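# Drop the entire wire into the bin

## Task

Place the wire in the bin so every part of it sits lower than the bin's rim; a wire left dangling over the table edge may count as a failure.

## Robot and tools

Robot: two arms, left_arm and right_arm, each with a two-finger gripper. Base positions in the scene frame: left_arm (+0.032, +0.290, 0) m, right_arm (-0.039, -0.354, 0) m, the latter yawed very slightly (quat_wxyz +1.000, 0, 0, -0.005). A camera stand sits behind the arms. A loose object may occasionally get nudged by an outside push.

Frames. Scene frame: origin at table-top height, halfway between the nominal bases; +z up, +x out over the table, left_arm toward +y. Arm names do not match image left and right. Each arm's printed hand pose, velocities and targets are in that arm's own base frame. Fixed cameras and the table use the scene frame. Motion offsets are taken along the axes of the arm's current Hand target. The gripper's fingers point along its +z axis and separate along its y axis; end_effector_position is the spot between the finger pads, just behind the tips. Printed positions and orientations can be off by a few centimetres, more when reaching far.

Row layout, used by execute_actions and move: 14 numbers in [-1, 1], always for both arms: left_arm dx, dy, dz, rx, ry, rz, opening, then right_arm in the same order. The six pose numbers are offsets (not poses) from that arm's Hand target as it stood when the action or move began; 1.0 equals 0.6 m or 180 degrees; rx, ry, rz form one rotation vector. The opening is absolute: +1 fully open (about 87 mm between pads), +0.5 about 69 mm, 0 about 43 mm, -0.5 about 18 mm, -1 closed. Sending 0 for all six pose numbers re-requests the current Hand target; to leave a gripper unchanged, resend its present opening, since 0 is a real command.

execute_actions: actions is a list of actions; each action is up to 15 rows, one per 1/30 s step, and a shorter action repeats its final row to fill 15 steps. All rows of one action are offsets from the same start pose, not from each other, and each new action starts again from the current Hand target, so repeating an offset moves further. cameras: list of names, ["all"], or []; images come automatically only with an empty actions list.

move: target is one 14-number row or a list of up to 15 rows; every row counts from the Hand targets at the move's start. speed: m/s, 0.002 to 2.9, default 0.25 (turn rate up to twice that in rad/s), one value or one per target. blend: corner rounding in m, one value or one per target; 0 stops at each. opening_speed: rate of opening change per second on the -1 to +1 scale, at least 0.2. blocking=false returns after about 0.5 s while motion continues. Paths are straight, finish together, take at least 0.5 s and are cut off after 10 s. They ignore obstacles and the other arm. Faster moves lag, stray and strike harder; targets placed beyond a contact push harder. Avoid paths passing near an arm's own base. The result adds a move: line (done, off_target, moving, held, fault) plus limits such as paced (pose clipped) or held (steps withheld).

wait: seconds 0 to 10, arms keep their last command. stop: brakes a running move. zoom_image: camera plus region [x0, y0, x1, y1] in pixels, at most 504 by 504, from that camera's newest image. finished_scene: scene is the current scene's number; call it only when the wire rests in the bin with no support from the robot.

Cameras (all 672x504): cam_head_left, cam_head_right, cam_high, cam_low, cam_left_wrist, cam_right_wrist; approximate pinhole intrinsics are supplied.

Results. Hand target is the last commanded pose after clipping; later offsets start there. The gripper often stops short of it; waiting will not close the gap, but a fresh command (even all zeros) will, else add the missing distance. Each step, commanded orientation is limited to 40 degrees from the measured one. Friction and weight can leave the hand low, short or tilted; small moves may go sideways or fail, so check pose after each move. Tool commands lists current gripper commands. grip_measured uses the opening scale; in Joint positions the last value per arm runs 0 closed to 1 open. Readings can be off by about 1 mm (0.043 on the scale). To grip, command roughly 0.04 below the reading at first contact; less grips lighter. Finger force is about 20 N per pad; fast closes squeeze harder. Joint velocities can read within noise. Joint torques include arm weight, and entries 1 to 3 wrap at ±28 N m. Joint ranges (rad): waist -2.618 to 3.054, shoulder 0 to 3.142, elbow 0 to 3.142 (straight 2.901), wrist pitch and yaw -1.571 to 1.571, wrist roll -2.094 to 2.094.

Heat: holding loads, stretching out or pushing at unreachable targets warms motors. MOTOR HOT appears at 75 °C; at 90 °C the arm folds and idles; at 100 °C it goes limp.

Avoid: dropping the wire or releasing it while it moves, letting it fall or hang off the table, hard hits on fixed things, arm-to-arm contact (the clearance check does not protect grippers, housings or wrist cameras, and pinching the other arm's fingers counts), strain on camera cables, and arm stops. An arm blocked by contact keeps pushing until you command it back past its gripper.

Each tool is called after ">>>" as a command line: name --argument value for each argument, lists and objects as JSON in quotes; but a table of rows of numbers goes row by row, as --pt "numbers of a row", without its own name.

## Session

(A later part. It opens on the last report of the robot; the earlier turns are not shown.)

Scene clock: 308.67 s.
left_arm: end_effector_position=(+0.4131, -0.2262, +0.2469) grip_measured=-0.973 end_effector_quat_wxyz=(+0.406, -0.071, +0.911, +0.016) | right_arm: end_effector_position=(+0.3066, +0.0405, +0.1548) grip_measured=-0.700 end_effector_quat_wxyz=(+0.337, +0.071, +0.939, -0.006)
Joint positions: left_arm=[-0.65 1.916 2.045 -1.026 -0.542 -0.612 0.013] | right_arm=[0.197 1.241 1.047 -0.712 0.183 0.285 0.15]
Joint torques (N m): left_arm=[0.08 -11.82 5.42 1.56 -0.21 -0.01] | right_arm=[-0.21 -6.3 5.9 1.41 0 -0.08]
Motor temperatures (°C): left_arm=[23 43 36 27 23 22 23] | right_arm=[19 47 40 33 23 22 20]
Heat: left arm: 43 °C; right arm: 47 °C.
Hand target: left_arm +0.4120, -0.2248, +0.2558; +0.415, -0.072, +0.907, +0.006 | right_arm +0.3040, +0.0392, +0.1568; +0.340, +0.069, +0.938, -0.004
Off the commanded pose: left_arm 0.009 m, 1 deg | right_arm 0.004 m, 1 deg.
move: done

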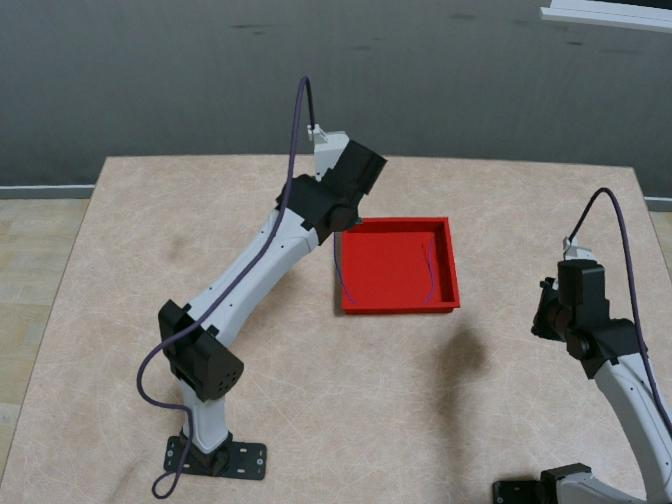

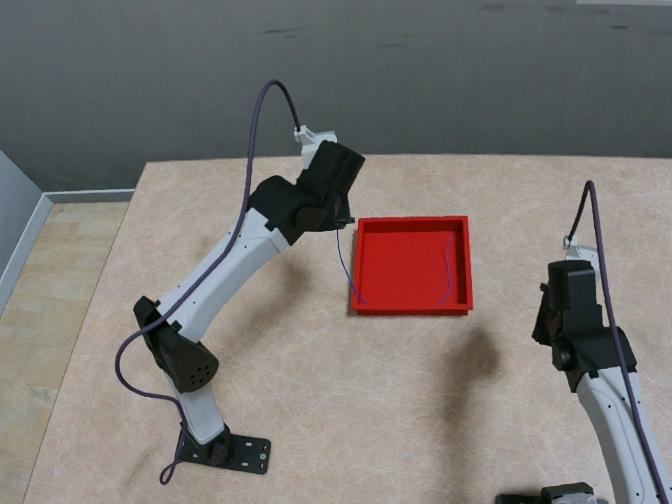

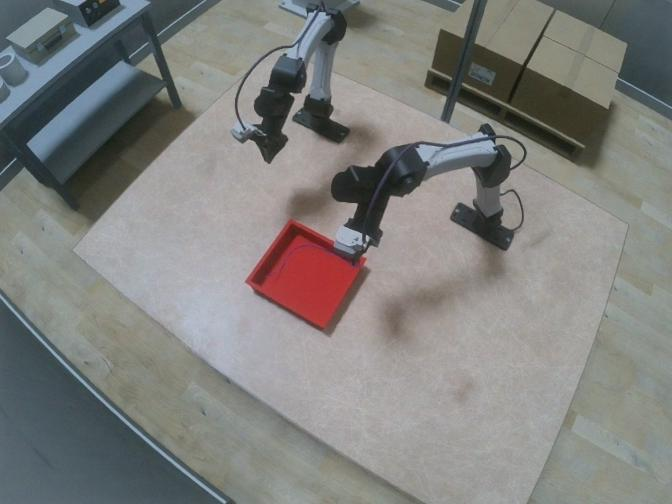

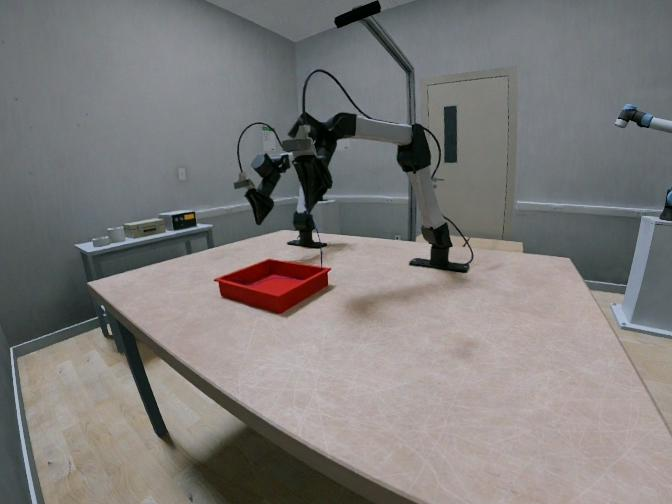

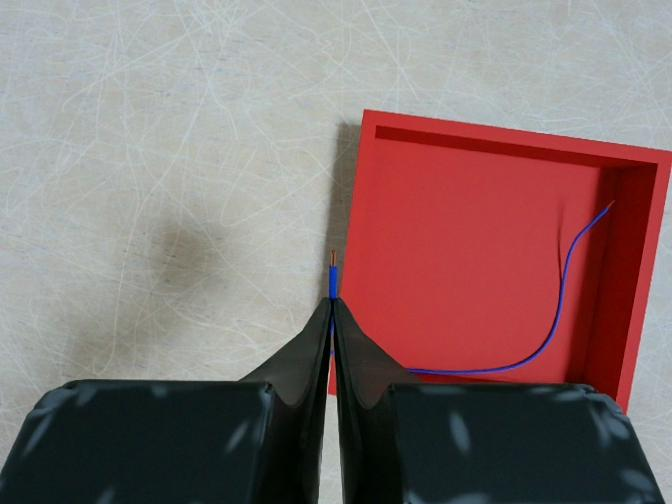

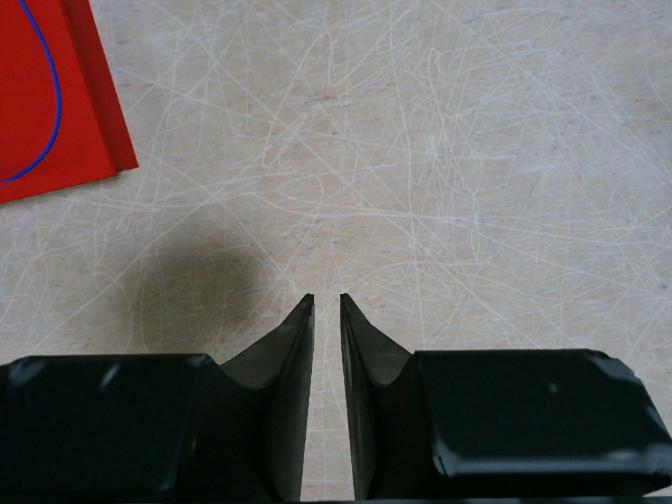

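>>> move --pt "0.0703 -0.166 0.2497 0 0.05 0 -1 0 0 0 0 0 0 -0.7" --pt "0.19 -0.166 0.3535 0 0.05 0 -1 0 0 0 0 0 0 -0.7" --speed 0.12 --blend 0.01 --cameras '["all"]'

Scene clock: 317.47 s.
left_arm: end_effector_position=(+0.5104, -0.3230, +0.0308) grip_measured=-0.973 end_effector_quat_wxyz=(+0.340, -0.071, +0.938, +0.007) | right_arm: end_effector_position=(+0.3066, +0.0406, +0.1548) grip_measured=-0.700 end_effector_quat_wxyz=(+0.337, +0.071, +0.939, -0.006)
Joint positions: left_arm=[-0.652 2.637 2.454 -0.841 -0.449 -0.676 0.013] | right_arm=[0.197 1.241 1.047 -0.712 0.182 0.284 0.15]
Joint torques (N m): left_arm=[0.05 -16.4 4.88 1.41 -0.22 -0.04] | right_arm=[-0.2 -6.27 5.97 1.42 -0.01 -0.06]
Heat: left arm: 44 °C; right arm: 44 °C.
Hand target: left_arm +0.5114, -0.3225, +0.0356; +0.342, -0.073, +0.937, +0.001 | right_arm +0.3040, +0.0393, +0.1568; +0.340, +0.069, +0.938, -0.004
Off the commanded pose: left_arm 0.005 m, 1 deg | right_arm 0.004 m, 1 deg.
elbow stopped short (left arm): the move would have taken joint 3 (elbow) straighter than the controller allows.
move: done

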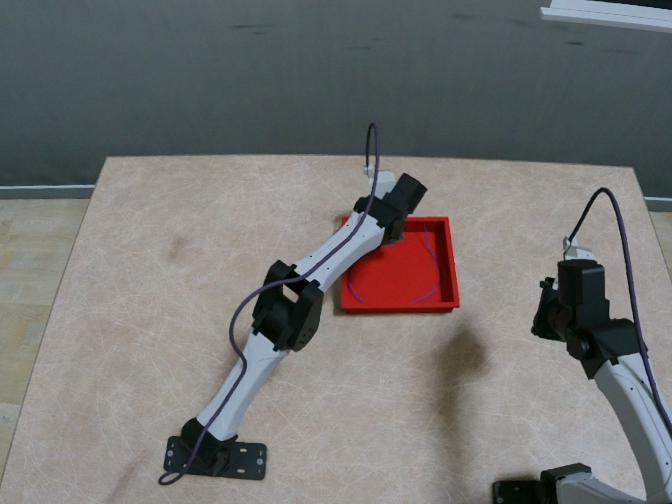

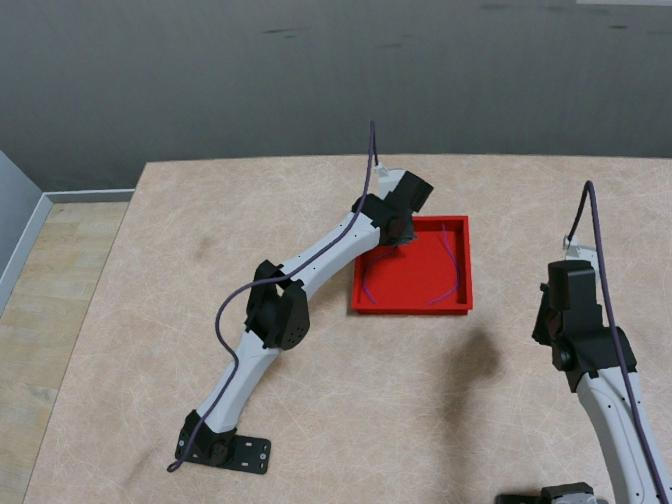

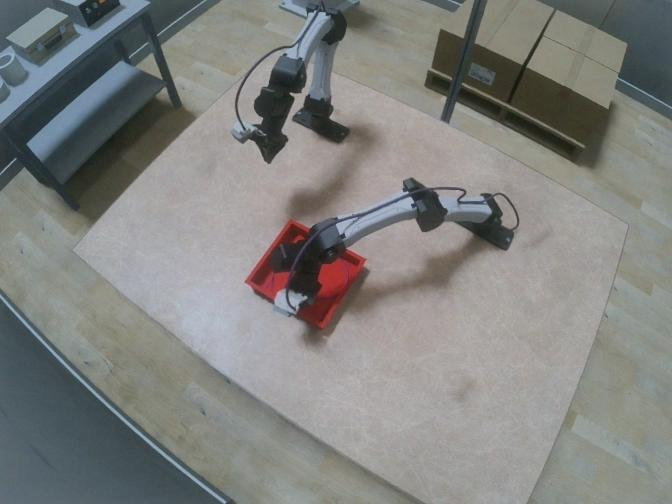

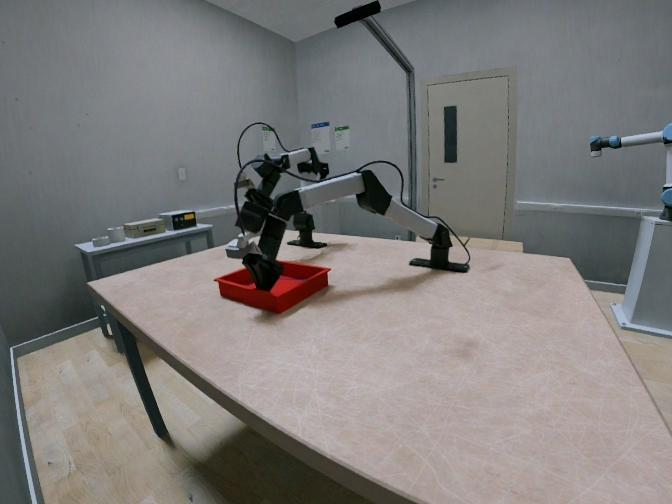

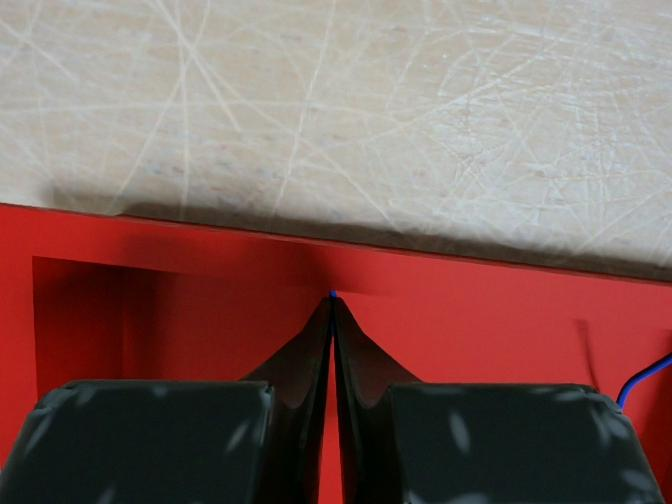

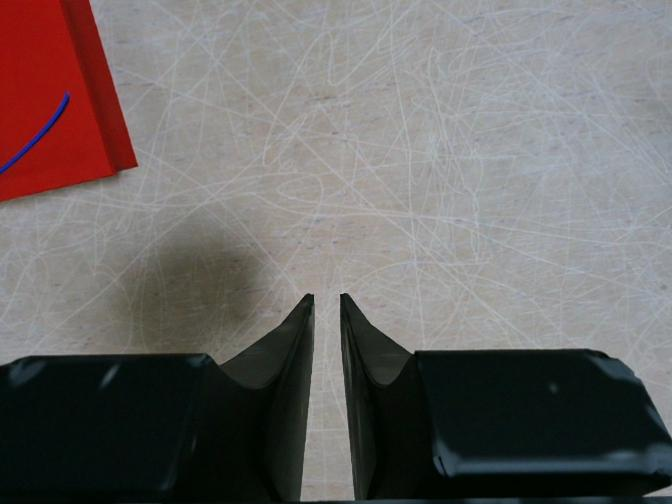

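>>> zoom_image --camera "cam_left_wrist" --region '[236, 200, 436, 350]'

Scaled by 2.520.

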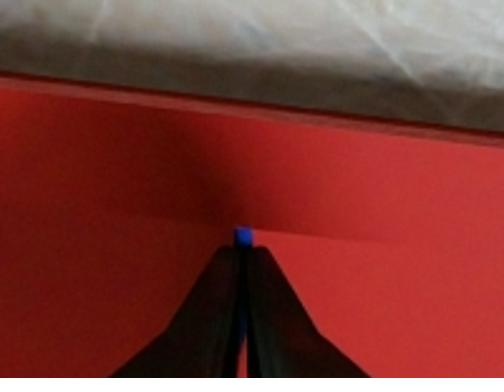

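>>> move --pt "0.038 0.0065 -0.0188 0 0 0 -1 0 0 0 0 0 0 -0.7" --pt "0.038 0.0065 -0.0188 0 0 0 -0.7 0 0 0 0 0 0 -0.7" --speed 0.08 --opening_speed 0.5 --cameras '["cam_left_wrist"]'

Scene clock: 326.50 s.
left_arm: end_effector_position=(+0.4960, -0.3220, +0.0304) grip_measured=-0.701 end_effector_quat_wxyz=(+0.353, -0.078, +0.932, -0.001) | right_arm: end_effector_position=(+0.3066, +0.0406, +0.1548) grip_measured=-0.700 end_effector_quat_wxyz=(+0.337, +0.071, +0.939, -0.006)
Joint positions: left_arm=[-0.669 2.506 2.193 -0.685 -0.466 -0.695 0.15] | right_arm=[0.197 1.241 1.047 -0.712 0.182 0.284 0.15]
Joint torques (N m): left_arm=[-1.1 -15.69 4.63 1.08 -0.22 -0.14] | right_arm=[-0.23 -6.26 5.91 1.42 0 -0.05]
Motor temperatures (°C): left_arm=[23 45 36 27 23 22 23] | right_arm=[19 41 39 33 23 22 20]
Heat: left arm: 45 °C; right arm: 41 °C.
Hand target: left_arm +0.4864, -0.3222, +0.0295; +0.342, -0.073, +0.937, +0.001 | right_arm +0.3040, +0.0393, +0.1568; +0.340, +0.069, +0.938, -0.004
Off the commanded pose: left_arm 0.010 m, 1 deg | right_arm 0.004 m, 1 deg.
move: done
Images, in order (width x height): cam_left_wrist 672x504.

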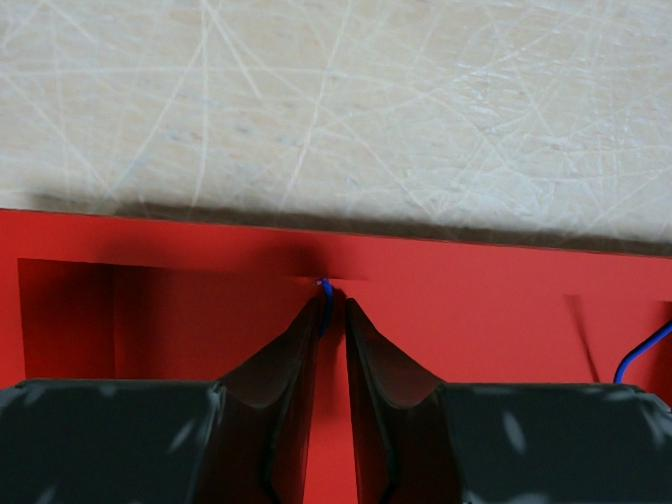

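>>> move --pt "0 0 -0.25 0 0 0 -0.7 0 0 0 0 0 0 -0.7" --pt "0.1 0.3 -0.4 0 0 0 -0.7 0 0 0 0 0 0 -0.7" --speed 0.12 --blend 0.02 --cameras '["all"]'

>>> zoom_image --camera "cam_head_right" --region '[340, 200, 490, 330]'

>>> zoom_image --camera "cam_low" --region '[200, 240, 350, 330]'

Scene clock: 335.80 s.
left_arm: end_effector_position=(+0.2655, -0.1689, +0.1676) grip_measured=-0.700 end_effector_quat_wxyz=(+0.347, -0.074, +0.935, -0.002) | right_arm: end_effector_position=(+0.3066, +0.0406, +0.1548) grip_measured=-0.700 end_effector_quat_wxyz=(+0.337, +0.071, +0.939, -0.006)
Joint positions: left_arm=[-0.753 1.35 1.192 -0.888 -0.499 -0.775 0.15] | right_arm=[0.197 1.241 1.047 -0.712 0.182 0.284 0.15]
Joint torques (N m): left_arm=[0.46 -5.7 5.45 1.11 -0.25 -0.02] | right_arm=[-0.2 -6.3 5.97 1.42 0 -0.07]
Heat: left arm: 47 °C; right arm: 39 °C.
Hand target: left_arm +0.2626, -0.1646, +0.1661; +0.342, -0.073, +0.937, +0.001 | right_arm +0.3040, +0.0393, +0.1568; +0.340, +0.069, +0.938, -0.004
Off the commanded pose: left_arm 0.005 m, 1 deg | right_arm 0.004 m, 1 deg.
move: done

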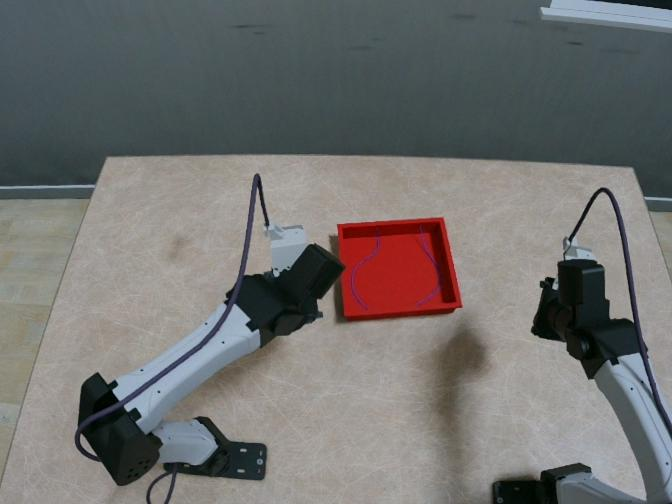

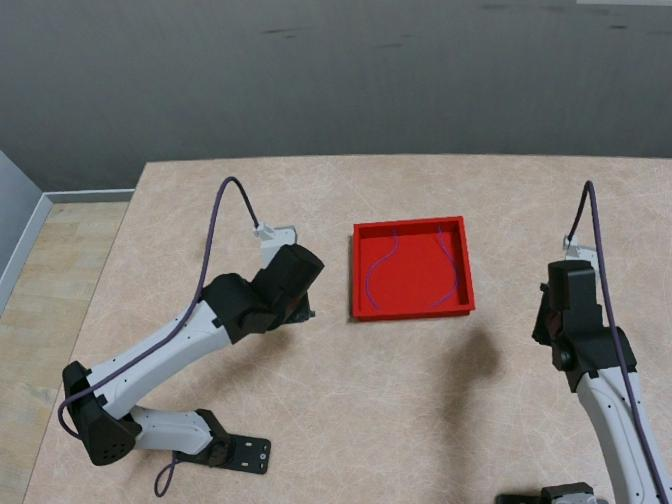

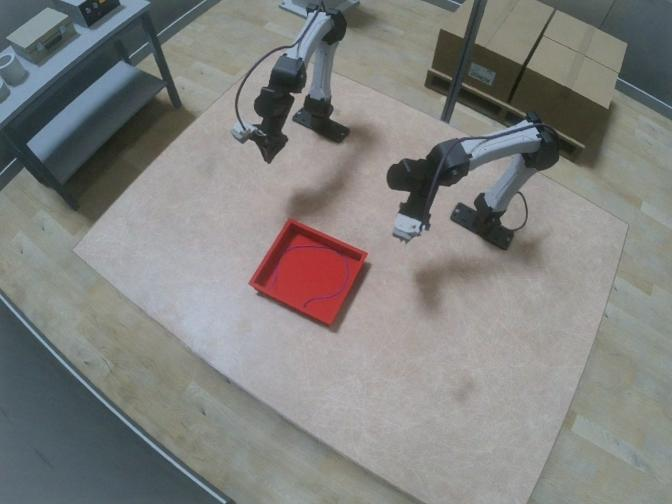

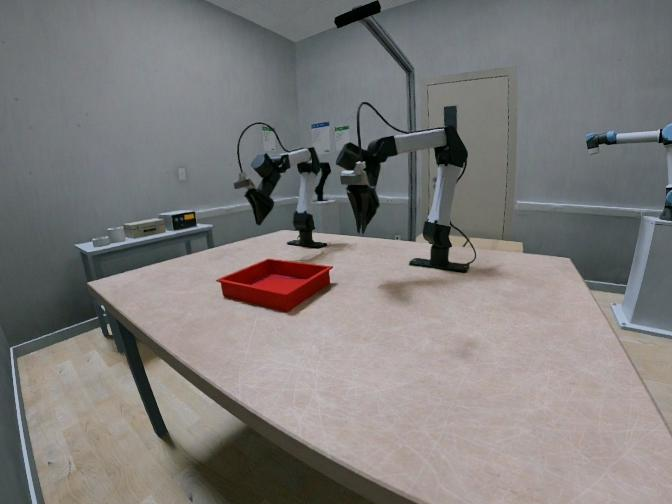

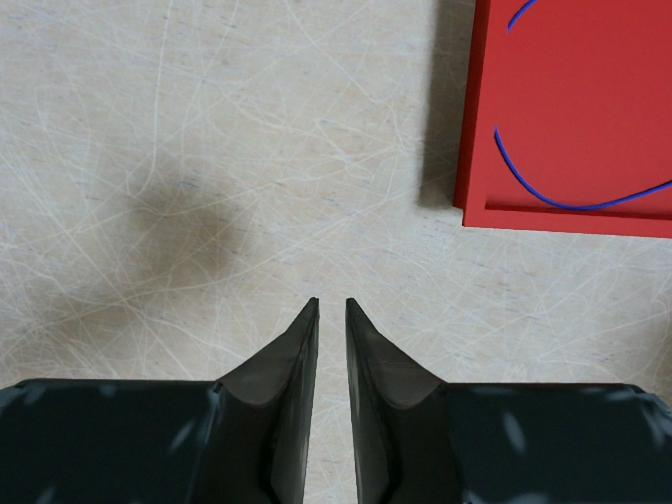

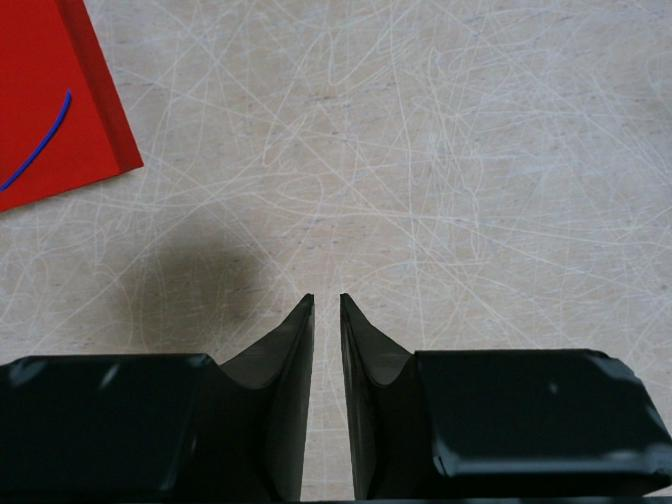

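Scaled by 3.360.

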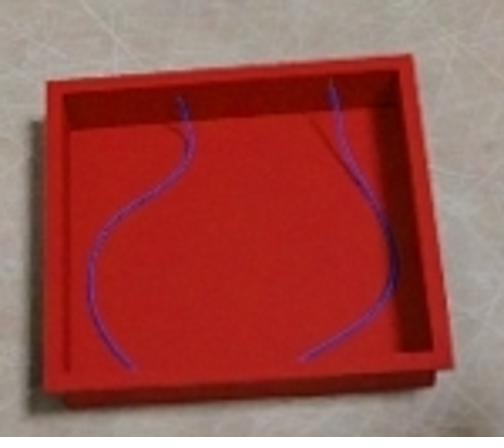

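Scaled by 3.360.

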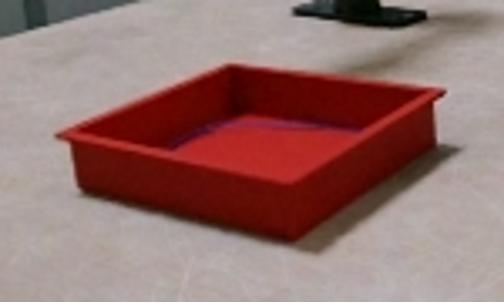

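>>> zoom_image --camera "cam_high" --region '[240, 210, 380, 330]'

Scaled by 3.600.

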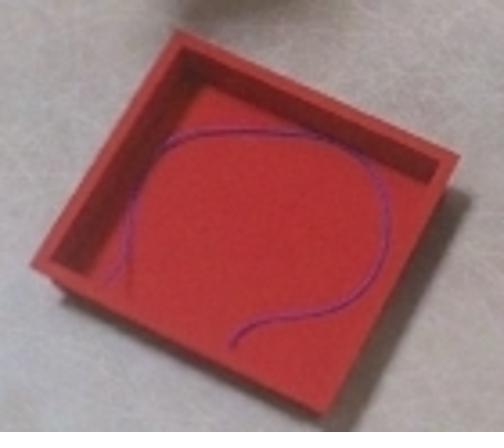

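>>> finished_scene --scene 1

The scene is finished: the task was done.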